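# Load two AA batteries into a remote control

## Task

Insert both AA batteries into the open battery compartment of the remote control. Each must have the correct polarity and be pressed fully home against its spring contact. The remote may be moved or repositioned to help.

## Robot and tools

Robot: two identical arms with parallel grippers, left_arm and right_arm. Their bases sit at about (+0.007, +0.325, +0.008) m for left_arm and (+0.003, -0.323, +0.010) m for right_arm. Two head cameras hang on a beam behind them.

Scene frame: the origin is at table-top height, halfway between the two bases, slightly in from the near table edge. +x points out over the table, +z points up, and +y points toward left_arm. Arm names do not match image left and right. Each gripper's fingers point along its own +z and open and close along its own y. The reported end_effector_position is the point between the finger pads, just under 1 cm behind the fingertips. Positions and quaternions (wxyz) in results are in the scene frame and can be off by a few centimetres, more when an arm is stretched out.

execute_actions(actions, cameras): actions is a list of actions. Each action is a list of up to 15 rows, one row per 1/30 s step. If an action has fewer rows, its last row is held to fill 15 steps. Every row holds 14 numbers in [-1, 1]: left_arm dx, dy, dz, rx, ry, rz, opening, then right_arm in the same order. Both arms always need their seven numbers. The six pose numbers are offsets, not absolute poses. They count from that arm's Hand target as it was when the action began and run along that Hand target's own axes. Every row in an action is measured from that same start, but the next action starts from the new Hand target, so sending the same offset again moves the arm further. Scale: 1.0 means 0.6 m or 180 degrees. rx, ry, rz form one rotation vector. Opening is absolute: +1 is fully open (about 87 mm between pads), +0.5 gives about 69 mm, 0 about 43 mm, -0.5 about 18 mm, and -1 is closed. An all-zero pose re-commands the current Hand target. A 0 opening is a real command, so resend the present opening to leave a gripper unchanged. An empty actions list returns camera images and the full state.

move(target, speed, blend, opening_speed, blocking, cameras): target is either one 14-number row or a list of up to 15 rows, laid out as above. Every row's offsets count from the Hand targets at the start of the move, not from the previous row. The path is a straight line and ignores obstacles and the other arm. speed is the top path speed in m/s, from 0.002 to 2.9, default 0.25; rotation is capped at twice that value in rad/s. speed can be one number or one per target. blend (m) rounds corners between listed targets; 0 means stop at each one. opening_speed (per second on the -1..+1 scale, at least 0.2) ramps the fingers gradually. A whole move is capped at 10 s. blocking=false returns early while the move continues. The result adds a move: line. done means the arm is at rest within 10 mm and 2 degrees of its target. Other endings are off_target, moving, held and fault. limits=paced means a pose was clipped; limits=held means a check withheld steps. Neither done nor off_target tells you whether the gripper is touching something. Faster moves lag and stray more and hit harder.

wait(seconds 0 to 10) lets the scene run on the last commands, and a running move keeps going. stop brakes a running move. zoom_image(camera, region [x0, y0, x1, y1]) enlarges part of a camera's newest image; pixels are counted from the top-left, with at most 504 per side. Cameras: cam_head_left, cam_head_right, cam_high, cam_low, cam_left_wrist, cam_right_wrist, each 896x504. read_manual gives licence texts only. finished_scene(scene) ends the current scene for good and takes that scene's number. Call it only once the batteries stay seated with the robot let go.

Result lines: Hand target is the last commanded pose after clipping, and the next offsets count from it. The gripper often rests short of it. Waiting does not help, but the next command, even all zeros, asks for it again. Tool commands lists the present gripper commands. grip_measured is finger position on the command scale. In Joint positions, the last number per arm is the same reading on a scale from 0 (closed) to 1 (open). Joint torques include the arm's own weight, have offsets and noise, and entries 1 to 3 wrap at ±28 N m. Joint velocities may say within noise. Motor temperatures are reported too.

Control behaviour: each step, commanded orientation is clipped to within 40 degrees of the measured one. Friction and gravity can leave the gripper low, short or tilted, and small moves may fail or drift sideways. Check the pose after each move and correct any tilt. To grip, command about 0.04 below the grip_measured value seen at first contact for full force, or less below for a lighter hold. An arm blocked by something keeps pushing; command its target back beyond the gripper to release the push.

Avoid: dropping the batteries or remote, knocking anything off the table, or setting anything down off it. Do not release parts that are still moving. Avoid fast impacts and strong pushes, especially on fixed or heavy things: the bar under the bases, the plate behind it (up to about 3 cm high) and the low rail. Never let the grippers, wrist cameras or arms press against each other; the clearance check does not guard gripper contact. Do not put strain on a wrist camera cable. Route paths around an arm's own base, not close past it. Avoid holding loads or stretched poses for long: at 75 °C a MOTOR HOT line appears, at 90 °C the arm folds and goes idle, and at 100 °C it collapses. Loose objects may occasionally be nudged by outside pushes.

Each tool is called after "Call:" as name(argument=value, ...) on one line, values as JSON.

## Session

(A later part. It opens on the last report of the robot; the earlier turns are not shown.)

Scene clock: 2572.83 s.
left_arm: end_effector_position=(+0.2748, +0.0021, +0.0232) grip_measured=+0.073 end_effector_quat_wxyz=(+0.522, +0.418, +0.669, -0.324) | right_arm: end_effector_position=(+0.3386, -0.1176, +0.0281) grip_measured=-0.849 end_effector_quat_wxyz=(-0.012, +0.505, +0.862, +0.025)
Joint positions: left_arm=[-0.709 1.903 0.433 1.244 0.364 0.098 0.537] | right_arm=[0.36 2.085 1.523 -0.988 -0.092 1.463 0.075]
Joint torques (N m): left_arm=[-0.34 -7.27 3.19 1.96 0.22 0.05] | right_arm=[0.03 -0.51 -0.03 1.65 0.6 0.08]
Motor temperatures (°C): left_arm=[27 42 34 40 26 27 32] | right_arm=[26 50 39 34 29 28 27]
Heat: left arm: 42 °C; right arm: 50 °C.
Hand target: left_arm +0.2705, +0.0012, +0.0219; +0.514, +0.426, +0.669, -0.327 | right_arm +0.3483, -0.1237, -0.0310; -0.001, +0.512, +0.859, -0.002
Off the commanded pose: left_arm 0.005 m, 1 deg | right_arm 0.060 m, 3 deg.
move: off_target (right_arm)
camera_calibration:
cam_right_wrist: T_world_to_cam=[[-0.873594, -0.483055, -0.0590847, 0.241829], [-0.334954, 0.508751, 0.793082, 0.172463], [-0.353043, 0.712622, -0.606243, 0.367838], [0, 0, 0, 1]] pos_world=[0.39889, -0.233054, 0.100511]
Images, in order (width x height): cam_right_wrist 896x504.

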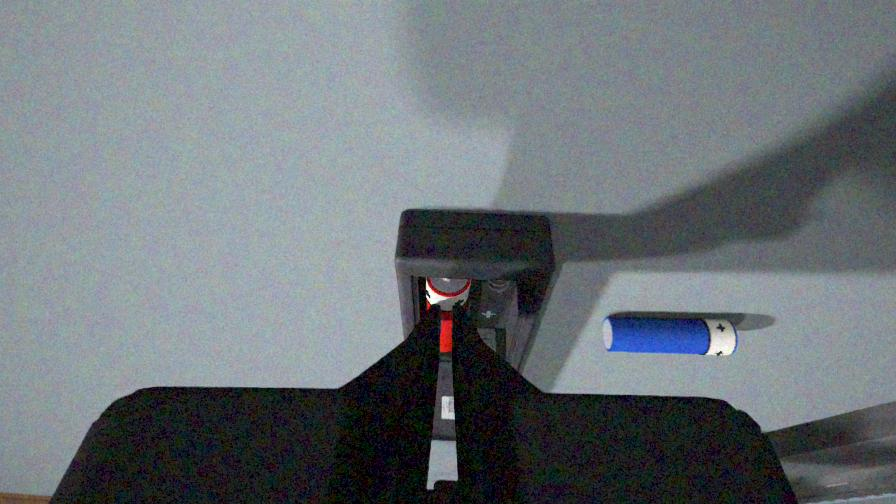

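Call:
move(target=[0,0,0,0,0,0,0,0,0,-0.215,0,0,0,-0.85], speed=0.15, cameras=["cam_right_wrist"])

Call:
zoom_image(camera="cam_right_wrist", region=[370, 130, 550, 310])

Scene clock: 2579.83 s.
left_arm: end_effector_position=(+0.2748, +0.0021, +0.0232) grip_measured=+0.073 end_effector_quat_wxyz=(+0.522, +0.418, +0.669, -0.324) | right_arm: end_effector_position=(+0.3400, -0.1165, +0.0847) grip_measured=-0.850 end_effector_quat_wxyz=(-0.019, +0.504, +0.864, -0.007)
Joint positions: left_arm=[-0.709 1.903 0.433 1.244 0.364 0.098 0.537] | right_arm=[0.367 2.107 1.79 -1.293 -0.063 1.463 0.075]
Joint torques (N m): left_arm=[-0.28 -7.34 3.23 1.96 0.22 0.05] | right_arm=[-1.09 -9.87 8.57 0.14 0.29 -0.02]
Heat: left arm: 42 °C; right arm: 50 °C.
Hand target: left_arm +0.2705, +0.0012, +0.0219; +0.514, +0.426, +0.669, -0.327 | right_arm +0.3487, -0.1234, +0.0980; -0.001, +0.512, +0.859, -0.002
Off the commanded pose: left_arm 0.005 m, 1 deg | right_arm 0.017 m, 2 deg.
move: off_target (right_arm)
camera_calibration:
cam_right_wrist: T_world_to_cam=[[-0.872204, -0.489133, 0.00317322, 0.240569], [-0.303377, 0.546038, 0.7809, 0.122086], [-0.383696, 0.680141, -0.624648, 0.410001], [0, 0, 0, 1]] pos_world=[0.404179, -0.227852, 0.160006]
Images, in order (width x height): cam_right_wrist 896x504.

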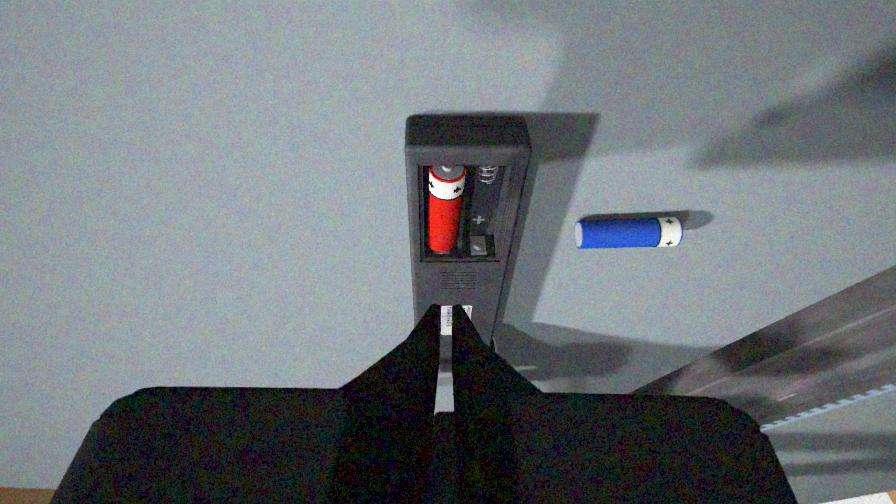

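Scaled by 2.800 from the camera's 896x504 image, which has a finer 1280x720 frame.

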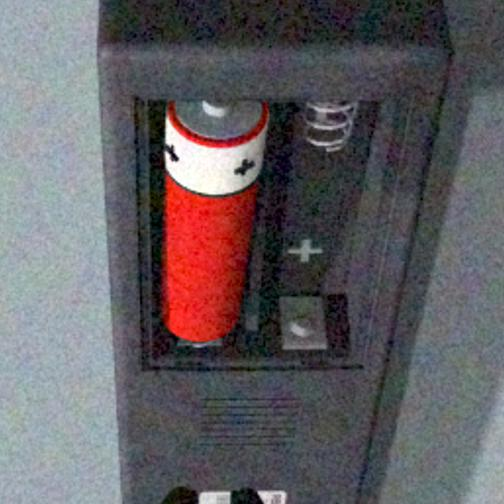

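Call:
move(target=[[0,0,0,0,0,0,0,0,0,0.15,0,0,0,-0.85],[0,0,0,0,0,0,0,0,0.0117,0.2,0,0,0,-0.85]], speed=[0.1,0.05], blend=0.005, cameras=["cam_right_wrist"])

Call:
zoom_image(camera="cam_right_wrist", region=[370, 200, 550, 380])

Scene clock: 2591.70 s.
left_arm: end_effector_position=(+0.2757, +0.0029, +0.0232) grip_measured=+0.073 end_effector_quat_wxyz=(+0.523, +0.417, +0.670, -0.324) | right_arm: end_effector_position=(+0.3300, -0.1236, +0.0217) grip_measured=-0.851 end_effector_quat_wxyz=(-0.034, +0.507, +0.861, -0.013)
Joint positions: left_arm=[-0.706 1.903 0.433 1.244 0.364 0.098 0.537] | right_arm=[0.36 2.134 1.572 -1.075 -0.081 1.463 0.075]
Joint torques (N m): left_arm=[-0.23 -7.34 3.19 1.97 0.22 0.04] | right_arm=[0.02 -2.84 1.48 1.84 0.46 0.11]
Heat: left arm: 42 °C; right arm: 52 °C.
Hand target: left_arm +0.2705, +0.0012, +0.0219; +0.514, +0.426, +0.669, -0.327 | right_arm +0.3544, -0.1203, -0.0221; -0.001, +0.512, +0.859, -0.002
Off the commanded pose: left_arm 0.006 m, 1 deg | right_arm 0.050 m, 4 deg.
move: off_target (right_arm)
camera_calibration:
cam_right_wrist: T_world_to_cam=[[-0.876189, -0.481126, 0.0284523, 0.230266], [-0.273336, 0.544665, 0.792861, 0.161771], [-0.396963, 0.686919, -0.608738, 0.376526], [0, 0, 0, 1]] pos_world=[0.395441, -0.235966, 0.0943924]
Images, in order (width x height): cam_right_wrist 896x504.

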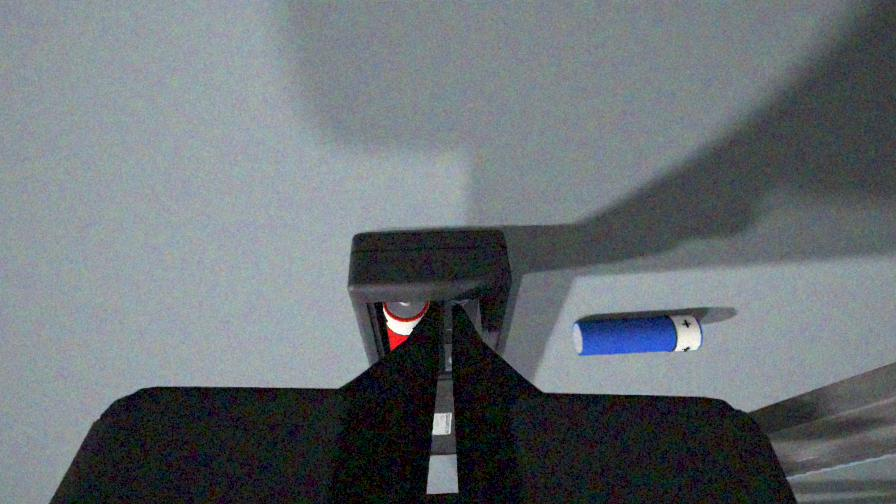

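Scaled by 2.800 from the camera's 896x504 image, which has a finer 1280x720 frame.

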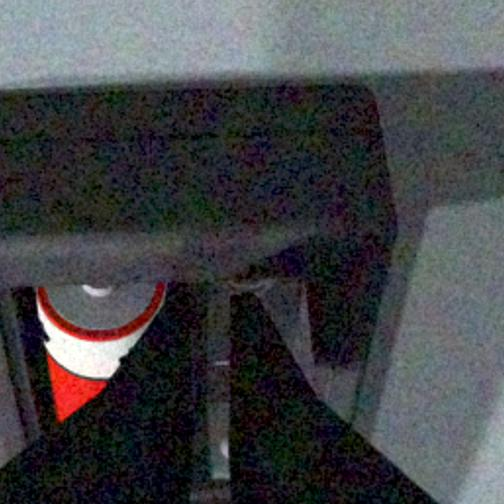

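Call:
move(target=[0,0,0,0,0,0,0,0,0,-0.14,0,0,0,-0.85], speed=0.1, cameras=["cam_right_wrist"])

Call:
zoom_image(camera="cam_right_wrist", region=[370, 160, 550, 340])

Scene clock: 2598.80 s.
left_arm: end_effector_position=(+0.2770, +0.0039, +0.0231) grip_measured=+0.073 end_effector_quat_wxyz=(+0.523, +0.415, +0.671, -0.322) | right_arm: end_effector_position=(+0.3452, -0.1150, +0.0499) grip_measured=-0.850 end_effector_quat_wxyz=(-0.018, +0.503, +0.864, -0.006)
Joint positions: left_arm=[-0.703 1.903 0.433 1.244 0.363 0.098 0.537] | right_arm=[0.369 2.145 1.71 -1.172 -0.064 1.463 0.075]
Joint torques (N m): left_arm=[-0.24 -7.32 3.19 1.98 0.23 0.04] | right_arm=[-0.7 -9.91 8.43 0.14 0.29 0.03]
Heat: left arm: 42 °C; right arm: 51 °C.
Hand target: left_arm +0.2705, +0.0012, +0.0219; +0.514, +0.426, +0.669, -0.327 | right_arm +0.3547, -0.1201, +0.0620; -0.001, +0.512, +0.859, -0.002
Off the commanded pose: left_arm 0.007 m, 2 deg | right_arm 0.016 m, 2 deg.
move: off_target (right_arm)
camera_calibration:
cam_right_wrist: T_world_to_cam=[[-0.871261, -0.490819, 0.000335272, 0.245482], [-0.306185, 0.544047, 0.781194, 0.150814], [-0.383607, 0.680521, -0.624288, 0.38925], [0, 0, 0, 1]] pos_world=[0.409375, -0.226455, 0.125107]
Images, in order (width x height): cam_right_wrist 896x504.

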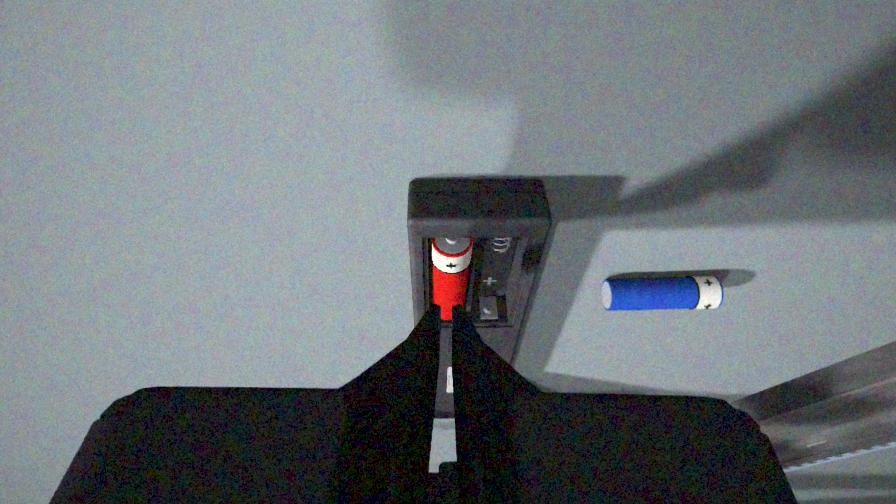

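Scaled by 2.800 from the camera's 896x504 image, which has a finer 1280x720 frame.

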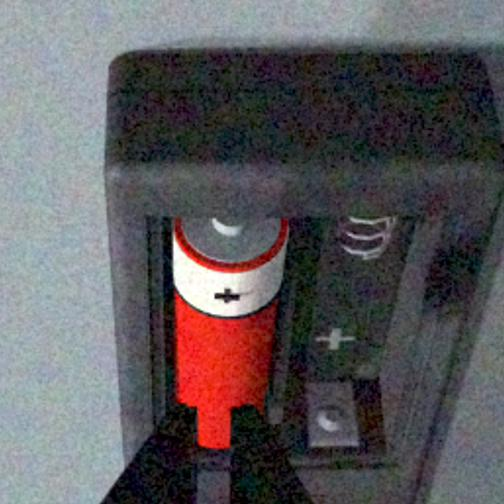

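Call:
move(target=[0,0,0,0,0,0,0,0.0133,0,0,0,0,0,-0.85], speed=0.1, cameras=["cam_right_wrist"])

Call:
zoom_image(camera="cam_right_wrist", region=[370, 160, 550, 340])

Scene clock: 2613.97 s.
left_arm: end_effector_position=(+0.2770, +0.0039, +0.0231) grip_measured=+0.073 end_effector_quat_wxyz=(+0.523, +0.415, +0.671, -0.322) | right_arm: end_effector_position=(+0.3435, -0.1111, +0.0496) grip_measured=-0.850 end_effector_quat_wxyz=(-0.018, +0.504, +0.863, -0.006)
Joint positions: left_arm=[-0.703 1.903 0.433 1.244 0.363 0.098 0.537] | right_arm=[0.379 2.145 1.71 -1.172 -0.064 1.476 0.075]
Joint torques (N m): left_arm=[-0.29 -7.38 3.25 1.97 0.23 0.05] | right_arm=[0.08 -10.17 8.1 0.16 0.28 0.1]
Heat: left arm: 42 °C; right arm: 54 °C.
Hand target: left_arm +0.2705, +0.0012, +0.0219; +0.514, +0.426, +0.669, -0.327 | right_arm +0.3509, -0.1131, +0.0619; -0.001, +0.512, +0.859, -0.002
Off the commanded pose: left_arm 0.007 m, 2 deg | right_arm 0.014 m, 2 deg.
move: off_target (right_arm)
camera_calibration:
cam_right_wrist: T_world_to_cam=[[-0.872718, -0.488223, 0.00112831, 0.246677], [-0.304319, 0.545787, 0.780709, 0.1479], [-0.381776, 0.680995, -0.624894, 0.385269], [0, 0, 0, 1]] pos_world=[0.407375, -0.222654, 0.125007]
Images, in order (width x height): cam_right_wrist 896x504.

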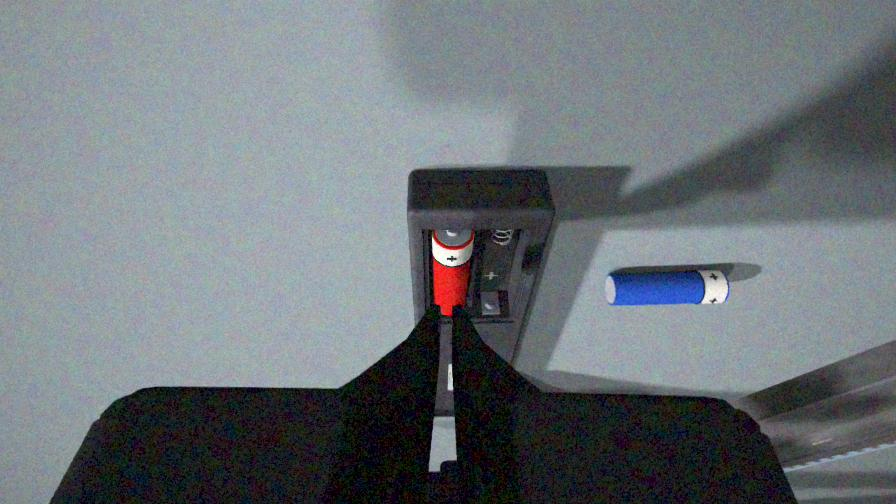

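Scaled by 2.800 from the camera's 896x504 image, which has a finer 1280x720 frame.

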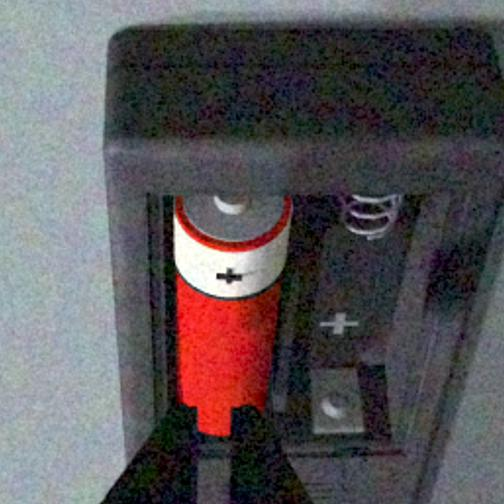

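Call:
move(target=[0,0,0,0,0,0,0,0,-0.0017,0.13,0,0,0,-0.85], speed=0.06, cameras=["cam_right_wrist"])

Call:
zoom_image(camera="cam_right_wrist", region=[370, 200, 550, 380])

Scene clock: 2620.90 s.
left_arm: end_effector_position=(+0.2770, +0.0039, +0.0231) grip_measured=+0.073 end_effector_quat_wxyz=(+0.523, +0.415, +0.671, -0.322) | right_arm: end_effector_position=(+0.3421, -0.1123, +0.0263) grip_measured=-0.849 end_effector_quat_wxyz=(-0.016, +0.508, +0.861, +0.014)
Joint positions: left_arm=[-0.703 1.903 0.433 1.244 0.363 0.098 0.537] | right_arm=[0.372 2.125 1.58 -1.026 -0.084 1.48 0.076]
Joint torques (N m): left_arm=[-0.24 -7.28 3.18 1.96 0.24 0.05] | right_arm=[0.69 -3.12 0.99 1.4 0.51 0.11]
Motor temperatures (°C): left_arm=[27 42 34 40 26 27 32] | right_arm=[26 55 40 33 29 28 27]
Heat: left arm: 42 °C; right arm: 55 °C.
Hand target: left_arm +0.2705, +0.0012, +0.0219; +0.514, +0.426, +0.669, -0.327 | right_arm +0.3498, -0.1138, -0.0161; -0.001, +0.512, +0.859, -0.002
Off the commanded pose: left_arm 0.007 m, 2 deg | right_arm 0.043 m, 3 deg.
move: off_target (right_arm)
camera_calibration:
cam_right_wrist: T_world_to_cam=[[-0.877209, -0.478704, -0.0366899, 0.248465], [-0.318426, 0.522903, 0.790681, 0.16836], [-0.359317, 0.705276, -0.611127, 0.365573], [0, 0, 0, 1]] pos_world=[0.402923, -0.226924, 0.0994092]
Images, in order (width x height): cam_right_wrist 896x504.

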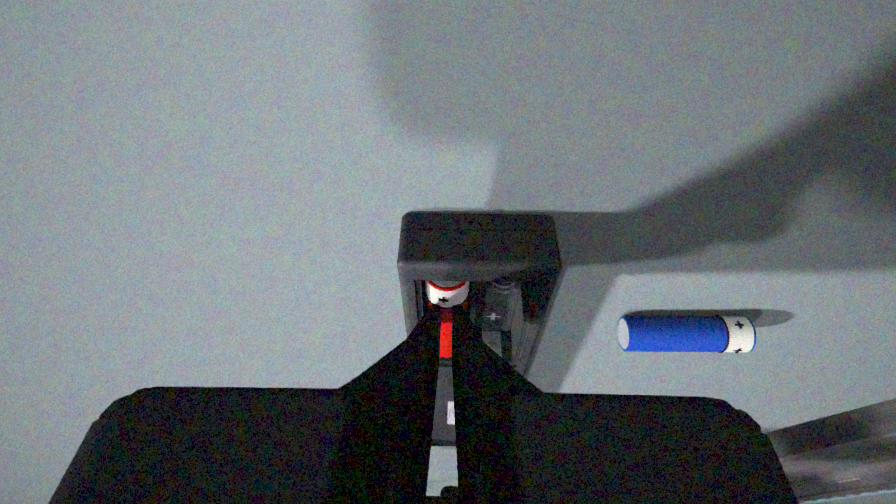

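Scaled by 2.800 from the camera's 896x504 image, which has a finer 1280x720 frame.

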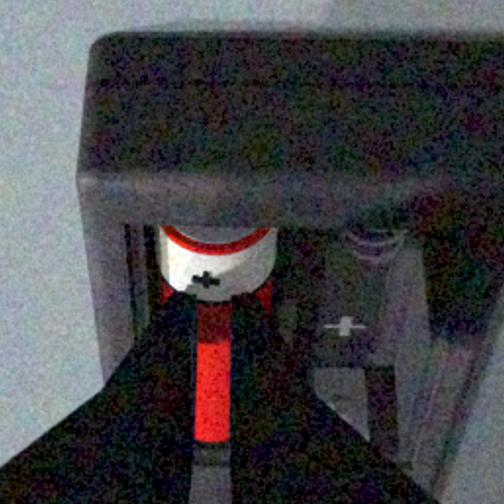

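Call:
move(target=[0,0,0,0,0,0,0,0,0,0.02,0,0,0,-0.85], speed=0.06)

Call:
move(target=[0,0,0,0,0,0,0,0,0,-0.2,0,0,0,-0.85], speed=0.15, cameras=["cam_right_wrist"])

Call:
zoom_image(camera="cam_right_wrist", region=[370, 130, 550, 310])

Scene clock: 2630.70 s.
left_arm: end_effector_position=(+0.2770, +0.0039, +0.0231) grip_measured=+0.073 end_effector_quat_wxyz=(+0.523, +0.415, +0.671, -0.322) | right_arm: end_effector_position=(+0.3421, -0.1123, +0.0261) grip_measured=-0.849 end_effector_quat_wxyz=(-0.012, +0.508, +0.861, +0.020)
Joint positions: left_arm=[-0.703 1.903 0.433 1.244 0.363 0.098 0.537] | right_arm=[0.372 2.113 1.56 -1.004 -0.084 1.48 0.076]
Joint torques (N m): left_arm=[-0.32 -7.31 3.17 1.97 0.23 0.05] | right_arm=[0.73 -1.33 0.2 1.6 0.51 0.11]
Heat: left arm: 42 °C; right arm: 52 °C.
Hand target: left_arm +0.2705, +0.0012, +0.0219; +0.514, +0.426, +0.669, -0.327 | right_arm +0.3498, -0.1138, -0.0281; -0.001, +0.512, +0.859, -0.002
Off the commanded pose: left_arm 0.007 m, 2 deg | right_arm 0.055 m, 3 deg.
move: off_target (right_arm)

Scene clock: 2632.40 s.
left_arm: end_effector_position=(+0.2770, +0.0039, +0.0231) grip_measured=+0.073 end_effector_quat_wxyz=(+0.523, +0.415, +0.671, -0.322) | right_arm: end_effector_position=(+0.3422, -0.1090, +0.0780) grip_measured=-0.850 end_effector_quat_wxyz=(-0.019, +0.504, +0.863, -0.008)
Joint positions: left_arm=[-0.703 1.903 0.433 1.244 0.363 0.098 0.537] | right_arm=[0.383 2.131 1.803 -1.282 -0.064 1.48 0.075]
Joint torques (N m): left_arm=[-0.25 -7.25 3.26 1.95 0.25 0.02] | right_arm=[-0.54 -10.13 8.62 0.16 0.29 0.03]
Heat: left arm: 42 °C; right arm: 52 °C.
Hand target: left_arm +0.2705, +0.0012, +0.0219; +0.514, +0.426, +0.669, -0.327 | right_arm +0.3501, -0.1135, +0.0919; -0.001, +0.512, +0.859, -0.002
Off the commanded pose: left_arm 0.007 m, 2 deg | right_arm 0.017 m, 2 deg.
move: off_target (right_arm)
camera_calibration:
cam_right_wrist: T_world_to_cam=[[-0.87312, -0.487481, 0.00493228, 0.24651], [-0.301183, 0.547344, 0.780835, 0.123321], [-0.383342, 0.680277, -0.624718, 0.401486], [0, 0, 0, 1]] pos_world=[0.406282, -0.220451, 0.153306]
Images, in order (width x height): cam_right_wrist 896x504.

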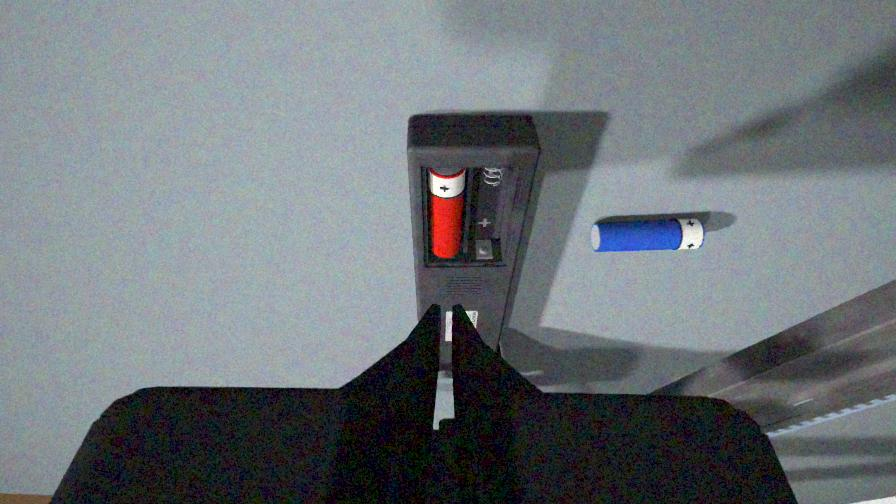

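Scaled by 2.800 from the camera's 896x504 image, which has a finer 1280x720 frame.

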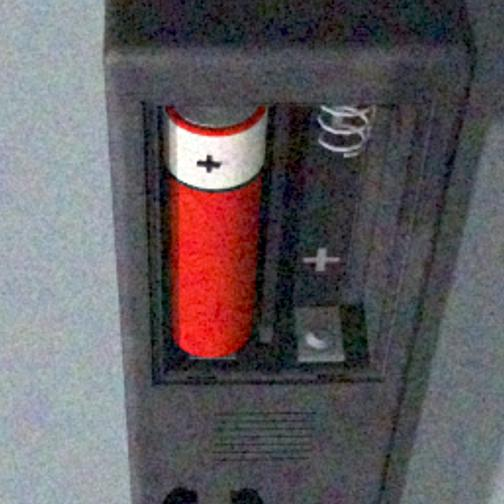

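Call:
move(target=[0,0,0,0,0,0,0,0.0618,-0.1828,0.0117,-0.087,-0.089,-0.4866,-0.35], speed=0.12, cameras=["cam_right_wrist"])

Scene clock: 2701.53 s.
left_arm: end_effector_position=(+0.2770, +0.0039, +0.0231) grip_measured=+0.073 end_effector_quat_wxyz=(+0.523, +0.415, +0.671, -0.322) | right_arm: end_effector_position=(+0.2282, -0.1378, +0.0763) grip_measured=-0.350 end_effector_quat_wxyz=(+0.140, -0.227, +0.963, +0.030)
Joint positions: left_arm=[-0.703 1.903 0.433 1.244 0.363 0.098 0.537] | right_arm=[0.622 1.552 1.078 -0.812 0.023 0.203 0.325]
Joint torques (N m): left_arm=[-0.27 -7.32 3.26 1.96 0.26 0.04] | right_arm=[0.29 -7.41 5.89 1.31 0.06 -0.14]
Heat: left arm: 42 °C; right arm: 54 °C.
Hand target: left_arm +0.2705, +0.0012, +0.0219; +0.514, +0.426, +0.669, -0.327 | right_arm +0.2360, -0.1332, +0.0853; +0.169, -0.230, +0.957, +0.040
Off the commanded pose: left_arm 0.007 m, 2 deg | right_arm 0.013 m, 4 deg.
move: off_target (right_arm)
camera_calibration:
cam_right_wrist: T_world_to_cam=[[0.450544, -0.892486, -0.0218993, -0.222942], [-0.739725, -0.386936, 0.550534, 0.0949559], [-0.499818, -0.23184, -0.834525, 0.293186], [0, 0, 0, 1]] pos_world=[0.317226, -0.0942585, 0.187512]
Images, in order (width x height): cam_right_wrist 896x504.

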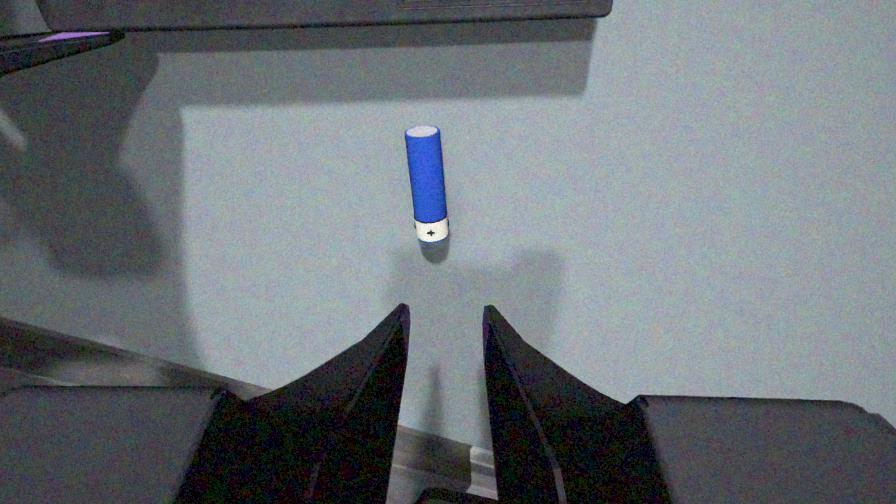

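Call:
move(target=[0,0,0,0,0,0,0,0.0245,0.0138,0.0710,-0.0078,0,-0.0214,-0.35], speed=0.1, cameras=["cam_right_wrist"])

Scene clock: 2719.40 s.
left_arm: end_effector_position=(+0.2770, +0.0039, +0.0231) grip_measured=+0.073 end_effector_quat_wxyz=(+0.523, +0.415, +0.671, -0.322) | right_arm: end_effector_position=(+0.2267, -0.1322, +0.0379) grip_measured=-0.350 end_effector_quat_wxyz=(+0.152, -0.260, +0.953, +0.035)
Joint positions: left_arm=[-0.703 1.903 0.433 1.244 0.363 0.098 0.537] | right_arm=[0.651 1.585 0.95 -0.622 0.023 0.163 0.325]
Joint torques (N m): left_arm=[-0.28 -7.32 3.18 1.96 0.25 0.04] | right_arm=[0.29 -5.33 5.9 1.37 -0.11 -0.16]
Heat: left arm: 42 °C; right arm: 53 °C.
Hand target: left_arm +0.2705, +0.0012, +0.0219; +0.514, +0.426, +0.669, -0.327 | right_arm +0.2330, -0.1254, +0.0403; +0.168, -0.264, +0.949, +0.047
Off the commanded pose: left_arm 0.007 m, 2 deg | right_arm 0.009 m, 2 deg.
move: done
camera_calibration:
cam_right_wrist: T_world_to_cam=[[0.51104, -0.859429, -0.0148146, -0.227684], [-0.725035, -0.440255, 0.529623, 0.107516], [-0.461696, -0.259917, -0.848104, 0.249873], [0, 0, 0, 1]] pos_world=[0.309674, -0.0833975, 0.151603]
Images, in order (width x height): cam_right_wrist 896x504.

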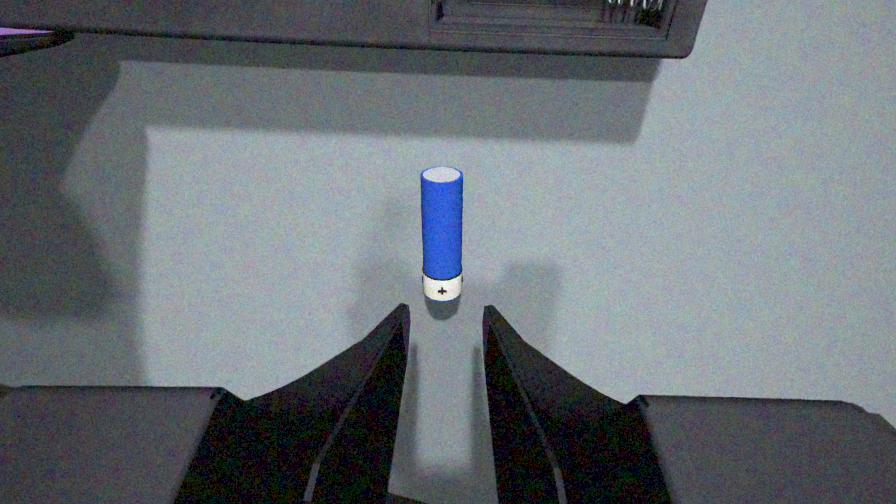

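Call:
move(target=[0,0,0,0,0,0,0,0.017,0,0.0355,0,0,0,-0.35], speed=0.06, cameras=["cam_right_wrist"])

Scene clock: 2732.63 s.
left_arm: end_effector_position=(+0.2770, +0.0039, +0.0231) grip_measured=+0.073 end_effector_quat_wxyz=(+0.523, +0.415, +0.671, -0.322) | right_arm: end_effector_position=(+0.2251, -0.1336, +0.0150) grip_measured=-0.350 end_effector_quat_wxyz=(+0.152, -0.262, +0.952, +0.035)
Joint positions: left_arm=[-0.703 1.903 0.433 1.244 0.363 0.098 0.537] | right_arm=[0.654 1.617 0.882 -0.521 0.023 0.163 0.325]
Joint torques (N m): left_arm=[-0.31 -7.31 3.26 1.97 0.25 0.03] | right_arm=[0.4 -5.27 5.57 1.38 -0.09 -0.11]
Heat: left arm: 42 °C; right arm: 51 °C.
Hand target: left_arm +0.2705, +0.0012, +0.0219; +0.514, +0.426, +0.669, -0.327 | right_arm +0.2310, -0.1267, +0.0168; +0.167, -0.264, +0.949, +0.047
Off the commanded pose: left_arm 0.007 m, 2 deg | right_arm 0.009 m, 2 deg.
move: done
camera_calibration:
cam_right_wrist: T_world_to_cam=[[0.513788, -0.857787, -0.0149449, -0.228825], [-0.724144, -0.44295, 0.528593, 0.117386], [-0.46004, -0.260763, -0.848744, 0.228893], [0, 0, 0, 1]] pos_world=[0.307872, -0.0846003, 0.128802]
Images, in order (width x height): cam_right_wrist 896x504.

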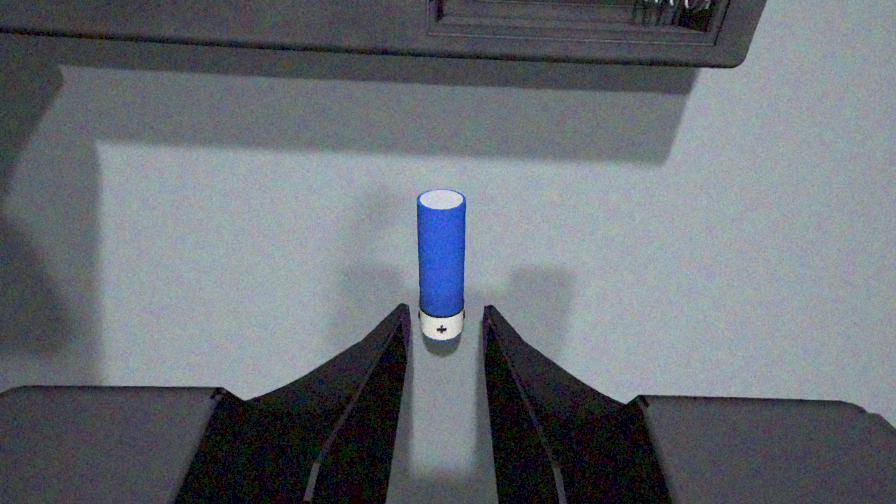

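Call:
move(target=[0,0,0,0,0,0,0.0,0,0,0,0,0,0,-0.74], opening_speed=0.8, cameras=["cam_right_wrist"])

Scene clock: 2761.40 s.
left_arm: end_effector_position=(+0.2770, +0.0039, +0.0231) grip_measured=+0.073 end_effector_quat_wxyz=(+0.523, +0.415, +0.671, -0.322) | right_arm: end_effector_position=(+0.2251, -0.1335, +0.0150) grip_measured=-0.611 end_effector_quat_wxyz=(+0.153, -0.262, +0.952, +0.035)
Joint positions: left_arm=[-0.703 1.903 0.433 1.244 0.363 0.098 0.537] | right_arm=[0.654 1.617 0.882 -0.521 0.023 0.163 0.195]
Joint torques (N m): left_arm=[-0.28 -7.25 3.22 1.98 0.25 0.05] | right_arm=[0.38 -5.27 5.57 1.38 -0.09 -0.11]
Motor temperatures (°C): left_arm=[27 42 34 40 26 27 32] | right_arm=[26 49 40 36 28 28 27]
Heat: left arm: 42 °C; right arm: 49 °C.
Hand target: left_arm +0.2705, +0.0012, +0.0219; +0.514, +0.426, +0.669, -0.327 | right_arm +0.2310, -0.1266, +0.0168; +0.167, -0.264, +0.949, +0.047
Off the commanded pose: left_arm 0.007 m, 2 deg | right_arm 0.009 m, 2 deg.
move: done
camera_calibration:
cam_right_wrist: T_world_to_cam=[[0.51371, -0.857831, -0.0150677, -0.228788], [-0.724326, -0.44304, 0.528268, 0.117423], [-0.45984, -0.260463, -0.848944, 0.228967], [0, 0, 0, 1]] pos_world=[0.307871, -0.0846009, 0.128902]
Images, in order (width x height): cam_right_wrist 896x504.

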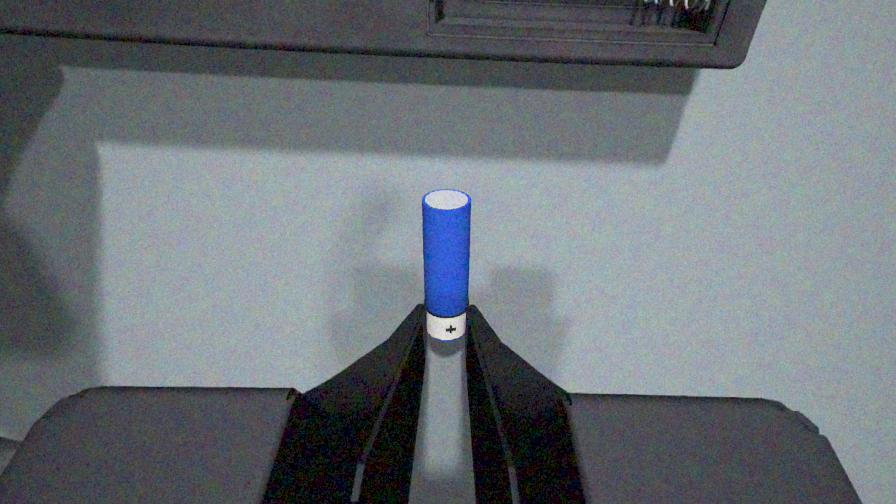

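Call:
move(target=[[0,0,0,0,0,0,0.0,-0.0513,0.0002,-0.1411,0,0,0,-0.74],[0,0,0,0,0,0,0.0,-0.1073,-0.0242,-0.1615,0.0811,0.0207,0.2488,-0.74],[0,0,0,0,0,0,0.0,-0.2048,-0.0118,-0.1172,0.1686,0.0082,0.4890,-0.74]], speed=[0.12,0.25,0.25], blend=[0.02,0.03,0], cameras=["cam_right_wrist"])

Scene clock: 2849.83 s.
left_arm: end_effector_position=(+0.2770, +0.0039, +0.0231) grip_measured=+0.073 end_effector_quat_wxyz=(+0.523, +0.415, +0.671, -0.322) | right_arm: end_effector_position=(+0.3065, -0.0832, +0.1159) grip_measured=-0.611 end_effector_quat_wxyz=(+0.119, +0.501, +0.853, -0.083)
Joint positions: left_arm=[-0.703 1.903 0.433 1.244 0.363 0.098 0.537] | right_arm=[0.62 2.061 1.884 -1.456 0.241 1.732 0.195]
Joint torques (N m): left_arm=[-0.34 -7.27 3.18 1.96 0.24 0.03] | right_arm=[0.27 -8.25 8.69 0.07 0.53 0.08]
Heat: left arm: 42 °C; right arm: 46 °C.
Hand target: left_arm +0.2705, +0.0012, +0.0219; +0.514, +0.426, +0.669, -0.327 | right_arm +0.3129, -0.0854, +0.1249; +0.135, +0.508, +0.847, -0.081
Off the commanded pose: left_arm 0.007 m, 2 deg | right_arm 0.011 m, 2 deg.
move: off_target (right_arm)
camera_calibration:
cam_right_wrist: T_world_to_cam=[[-0.873034, -0.487626, -0.00573347, 0.228893], [-0.410279, 0.728096, 0.549134, 0.1442], [-0.263598, 0.481765, -0.835715, 0.365174], [0, 0, 0, 1]] pos_world=[0.355252, -0.169306, 0.227308]
Images, in order (width x height): cam_right_wrist 896x504.

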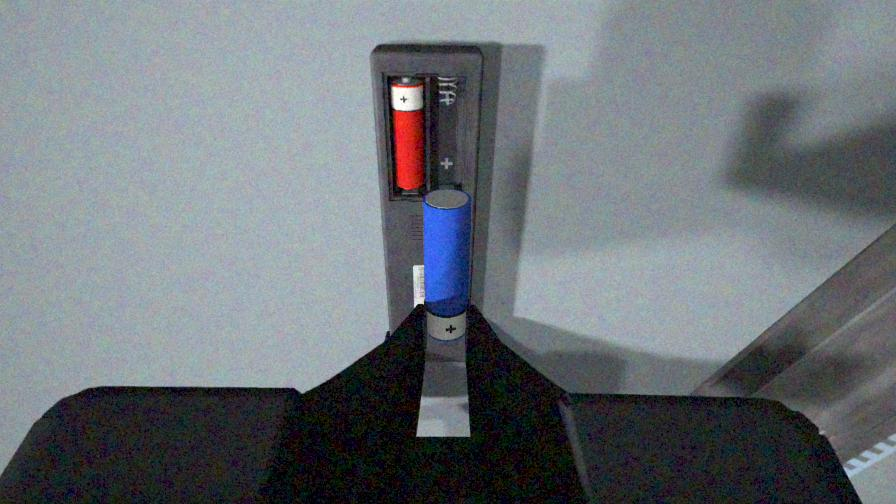

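Call:
move(target=[0,0,0,0,0,0,0.0,0.0269,0,0.0824,0,0.09,0,-0.74], speed=0.15, cameras=["cam_right_wrist","cam_low","cam_head_right"])

Scene clock: 2888.67 s.
left_arm: end_effector_position=(+0.2770, +0.0039, +0.0231) grip_measured=+0.073 end_effector_quat_wxyz=(+0.523, +0.415, +0.671, -0.322) | right_arm: end_effector_position=(+0.3072, -0.0876, +0.0611) grip_measured=-0.611 end_effector_quat_wxyz=(+0.012, +0.512, +0.858, -0.034)
Joint positions: left_arm=[-0.703 1.903 0.433 1.244 0.363 0.098 0.537] | right_arm=[0.508 2.061 1.648 -1.206 0.012 1.626 0.195]
Joint torques (N m): left_arm=[-0.35 -7.42 3.23 1.95 0.25 0.06] | right_arm=[-0.84 -10.7 5.34 0.47 -0.17 -0.13]
Heat: left arm: 42 °C; right arm: 51 °C.
Hand target: left_arm +0.2705, +0.0012, +0.0219; +0.514, +0.426, +0.669, -0.327 | right_arm +0.3129, -0.0854, +0.0729; +0.014, +0.515, +0.857, -0.008
Off the commanded pose: left_arm 0.007 m, 2 deg | right_arm 0.013 m, 3 deg.
move: off_target (right_arm)
camera_calibration:
cam_right_wrist: T_world_to_cam=[[-0.881515, -0.471814, 0.0179729, 0.229555], [-0.312292, 0.611176, 0.727281, 0.126534], [-0.354126, 0.635496, -0.686104, 0.353697], [0, 0, 0, 1]] pos_world=[0.367125, -0.193801, 0.146521]
Images, in order (width x height): cam_head_right 896x504, cam_low 896x504, cam_right_wrist 896x504.

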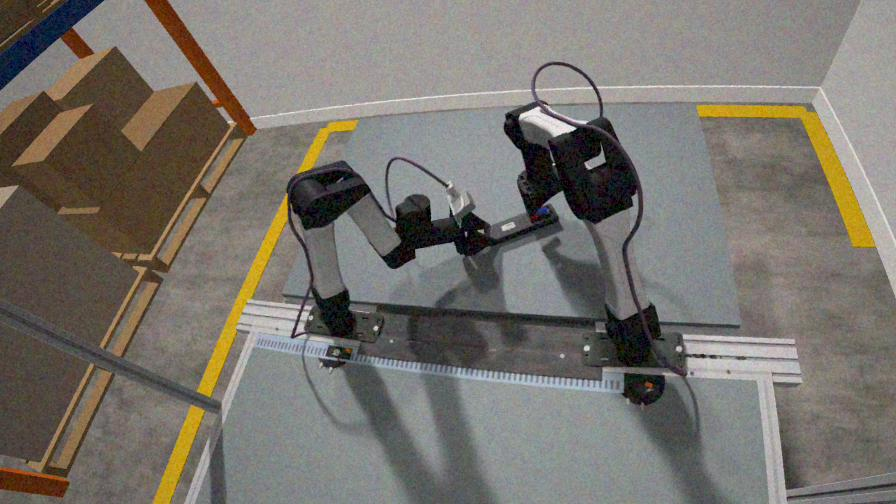

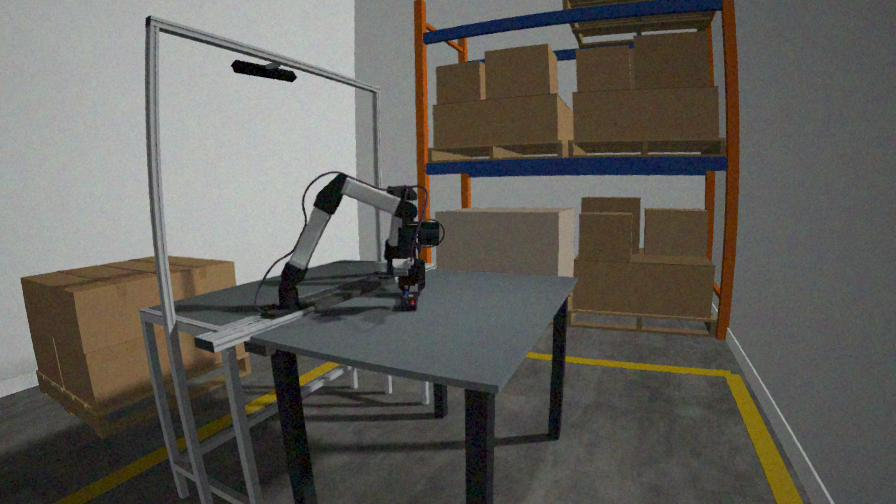

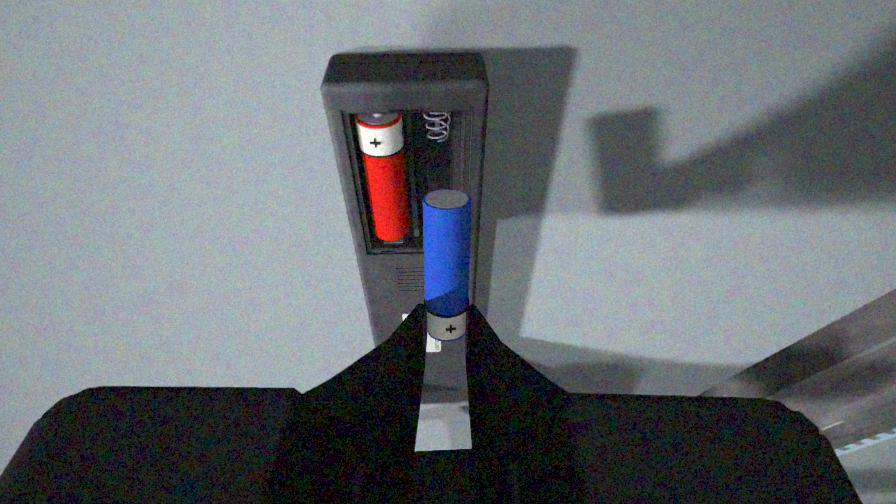

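Call:
move(target=[0,0,0,0,0,0,0.0,-0.001,0.0083,0.0177,0.0,0.02,0,-0.74], speed=0.08, cameras=["cam_right_wrist"])

Scene clock: 2951.90 s.
left_arm: end_effector_position=(+0.2770, +0.0039, +0.0231) grip_measured=+0.073 end_effector_quat_wxyz=(+0.523, +0.415, +0.671, -0.322) | right_arm: end_effector_position=(+0.3118, -0.0844, +0.0596) grip_measured=-0.611 end_effector_quat_wxyz=(-0.010, +0.512, +0.859, -0.008)
Joint positions: left_arm=[-0.703 1.903 0.433 1.244 0.363 0.098 0.537] | right_arm=[0.481 2.061 1.631 -1.164 -0.051 1.596 0.195]
Joint torques (N m): left_arm=[-0.35 -7.3 3.21 1.97 0.22 0.05] | right_arm=[-0.94 -8.62 5.42 0.52 -0.2 -0.12]
Motor temperatures (°C): left_arm=[27 42 34 40 26 27 32] | right_arm=[26 59 40 34 28 28 28]
Heat: left arm: 42 °C; right arm: 59 °C.
Hand target: left_arm +0.2705, +0.0012, +0.0219; +0.514, +0.426, +0.669, -0.327 | right_arm +0.3177, -0.0839, +0.0623; -0.013, +0.515, +0.857, +0.008
Off the commanded pose: left_arm 0.007 m, 2 deg | right_arm 0.007 m, 2 deg.
move: done
camera_calibration:
cam_right_wrist: T_world_to_cam=[[-0.881206, -0.472707, -0.00485028, 0.236327], [-0.304644, 0.560002, 0.770448, 0.1178], [-0.36148, 0.680401, -0.637484, 0.3555], [0, 0, 0, 1]] pos_world=[0.372646, -0.196138, 0.137013]
Images, in order (width x height): cam_right_wrist 896x504.

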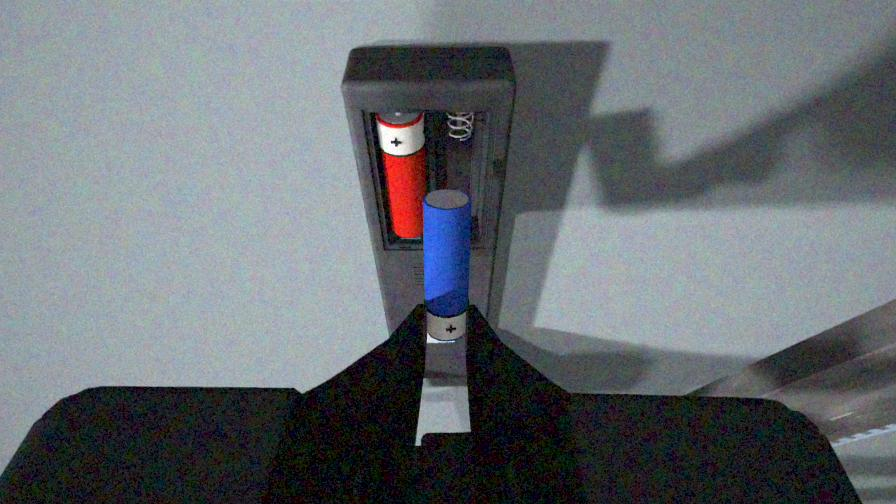

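Call:
move(target=[0,0,0,0,0,0,0.0,0,-0.0033,0.02,0.0,0.0,0,-0.74], speed=0.06, cameras=[])

Scene clock: 2963.23 s.
left_arm: end_effector_position=(+0.2770, +0.0039, +0.0231) grip_measured=+0.073 end_effector_quat_wxyz=(+0.523, +0.415, +0.671, -0.322) | right_arm: end_effector_position=(+0.3106, -0.0855, +0.0486) grip_measured=-0.611 end_effector_quat_wxyz=(-0.009, +0.512, +0.859, -0.006)
Joint positions: left_arm=[-0.703 1.903 0.433 1.244 0.363 0.098 0.537] | right_arm=[0.481 2.061 1.586 -1.116 -0.052 1.596 0.195]
Joint torques (N m): left_arm=[-0.32 -7.31 3.23 1.97 0.26 0.04] | right_arm=[-0.76 -8.43 5.45 0.53 -0.21 -0.11]
Motor temperatures (°C): left_arm=[27 42 34 40 26 27 32] | right_arm=[26 58 39 34 28 28 28]
Heat: left arm: 42 °C; right arm: 58 °C.
Hand target: left_arm +0.2705, +0.0012, +0.0219; +0.514, +0.426, +0.669, -0.327 | right_arm +0.3159, -0.0845, +0.0503; -0.013, +0.515, +0.857, +0.008
Off the commanded pose: left_arm 0.007 m, 2 deg | right_arm 0.006 m, 2 deg.
move: done
No camera images: "cameras" was empty.

Call:
move(target=[0,0,0,0,0,0,0.0,0,-0.0067,0.0033,0.0,0.0,0,-0.74], speed=0.06, cameras=["cam_right_wrist"])

Scene clock: 2969.93 s.
left_arm: end_effector_position=(+0.2770, +0.0039, +0.0231) grip_measured=+0.073 end_effector_quat_wxyz=(+0.523, +0.415, +0.671, -0.322) | right_arm: end_effector_position=(+0.3072, -0.0878, +0.0419) grip_measured=-0.611 end_effector_quat_wxyz=(-0.012, +0.512, +0.859, -0.010)
Joint positions: left_arm=[-0.703 1.903 0.433 1.244 0.363 0.098 0.537] | right_arm=[0.481 2.061 1.559 -1.098 -0.052 1.596 0.195]
Joint torques (N m): left_arm=[-0.2 -7.31 3.21 1.97 0.25 0.03] | right_arm=[-0.73 -9.46 5.27 0.49 -0.21 -0.1]
Motor temperatures (°C): left_arm=[27 42 34 40 26 27 32] | right_arm=[26 57 39 34 28 28 28]
Heat: left arm: 42 °C; right arm: 57 °C.
Hand target: left_arm +0.2705, +0.0012, +0.0219; +0.514, +0.426, +0.669, -0.327 | right_arm +0.3123, -0.0864, +0.0483; -0.013, +0.515, +0.857, +0.008
Off the commanded pose: left_arm 0.007 m, 2 deg | right_arm 0.008 m, 2 deg.
move: done
camera_calibration:
cam_right_wrist: T_world_to_cam=[[-0.881303, -0.47255, 0.00162857, 0.230334], [-0.299941, 0.562044, 0.770806, 0.130583], [-0.365159, 0.678825, -0.637068, 0.345867], [0, 0, 0, 1]] pos_world=[0.368458, -0.199333, 0.119311]
Images, in order (width x height): cam_right_wrist 896x504.

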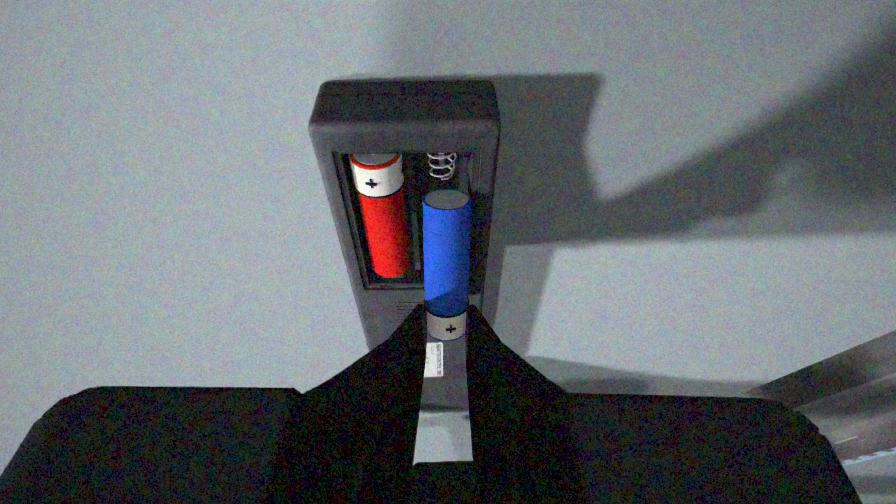

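Call:
move(target=[0,0,0,0,0,0,0.0,0,0.005,0.0133,0.0,0.0,0,-0.74], speed=0.06, cameras=["cam_right_wrist"])

Scene clock: 2981.57 s.
left_arm: end_effector_position=(+0.2770, +0.0039, +0.0231) grip_measured=+0.073 end_effector_quat_wxyz=(+0.523, +0.415, +0.671, -0.322) | right_arm: end_effector_position=(+0.3105, -0.0859, +0.0396) grip_measured=-0.611 end_effector_quat_wxyz=(-0.009, +0.512, +0.859, -0.005)
Joint positions: left_arm=[-0.703 1.903 0.433 1.244 0.363 0.098 0.537] | right_arm=[0.481 2.067 1.559 -1.081 -0.052 1.596 0.195]
Joint torques (N m): left_arm=[-0.24 -7.36 3.28 1.96 0.25 0.04] | right_arm=[-0.57 -8.38 4.88 0.55 -0.21 -0.1]
Motor temperatures (°C): left_arm=[27 42 34 40 26 27 32] | right_arm=[26 57 39 34 28 28 28]
Heat: left arm: 42 °C; right arm: 57 °C.
Hand target: left_arm +0.2705, +0.0012, +0.0219; +0.514, +0.426, +0.669, -0.327 | right_arm +0.3148, -0.0847, +0.0404; -0.013, +0.515, +0.857, +0.008
Off the commanded pose: left_arm 0.007 m, 2 deg | right_arm 0.004 m, 2 deg.
move: done
camera_calibration:
cam_right_wrist: T_world_to_cam=[[-0.881054, -0.472916, -0.0097375, 0.23452], [-0.307633, 0.557247, 0.771257, 0.134308], [-0.359314, 0.682514, -0.63645, 0.342865], [0, 0, 0, 1]] pos_world=[0.371139, -0.197945, 0.116914]
Images, in order (width x height): cam_right_wrist 896x504.

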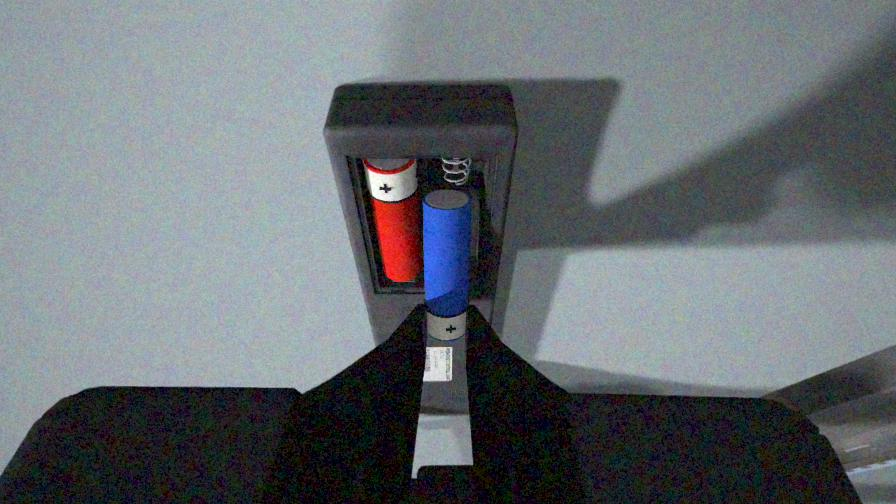

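Call:
move(target=[0,0,0,0,0,0,0.0,0,-0.0035,0.0085,0.0,0.0,0,-0.74], speed=0.06, cameras=["cam_right_wrist"])

Scene clock: 2992.90 s.
left_arm: end_effector_position=(+0.2770, +0.0039, +0.0231) grip_measured=+0.073 end_effector_quat_wxyz=(+0.523, +0.415, +0.671, -0.322) | right_arm: end_effector_position=(+0.3085, -0.0879, +0.0360) grip_measured=-0.611 end_effector_quat_wxyz=(-0.012, +0.513, +0.858, -0.007)
Joint positions: left_arm=[-0.703 1.903 0.433 1.244 0.363 0.098 0.537] | right_arm=[0.478 2.065 1.54 -1.069 -0.056 1.596 0.195]
Joint torques (N m): left_arm=[-0.25 -7.36 3.19 1.95 0.24 0.02] | right_arm=[-0.5 -8.54 4.3 0.65 -0.17 -0.09]
Motor temperatures (°C): left_arm=[27 42 34 40 26 27 32] | right_arm=[26 56 39 34 28 28 28]
Heat: left arm: 42 °C; right arm: 56 °C.
Hand target: left_arm +0.2705, +0.0012, +0.0219; +0.514, +0.426, +0.669, -0.327 | right_arm +0.3129, -0.0856, +0.0353; -0.013, +0.515, +0.857, +0.008
Off the commanded pose: left_arm 0.007 m, 2 deg | right_arm 0.005 m, 2 deg.
move: done
camera_calibration:
cam_right_wrist: T_world_to_cam=[[-0.882719, -0.469881, -0.00436777, 0.232392], [-0.300852, 0.557991, 0.773392, 0.135522], [-0.360965, 0.684001, -0.633914, 0.3417], [0, 0, 0, 1]] pos_world=[0.369251, -0.200147, 0.112812]
Images, in order (width x height): cam_right_wrist 896x504.

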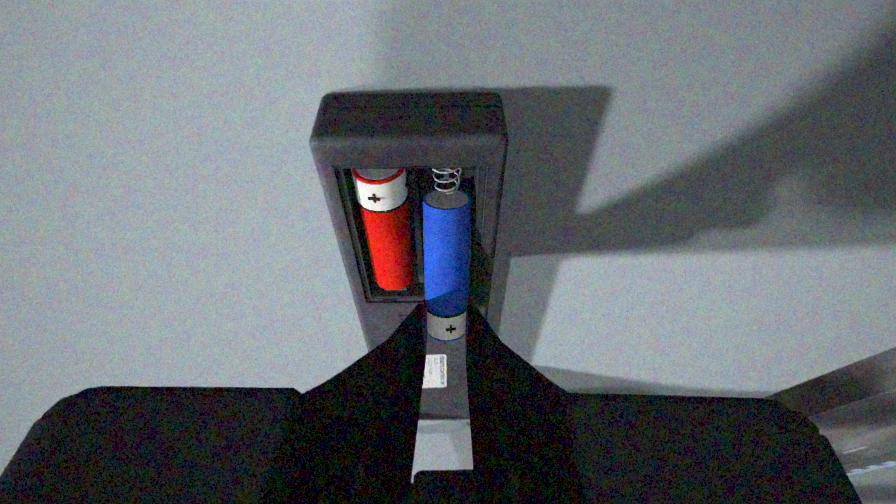

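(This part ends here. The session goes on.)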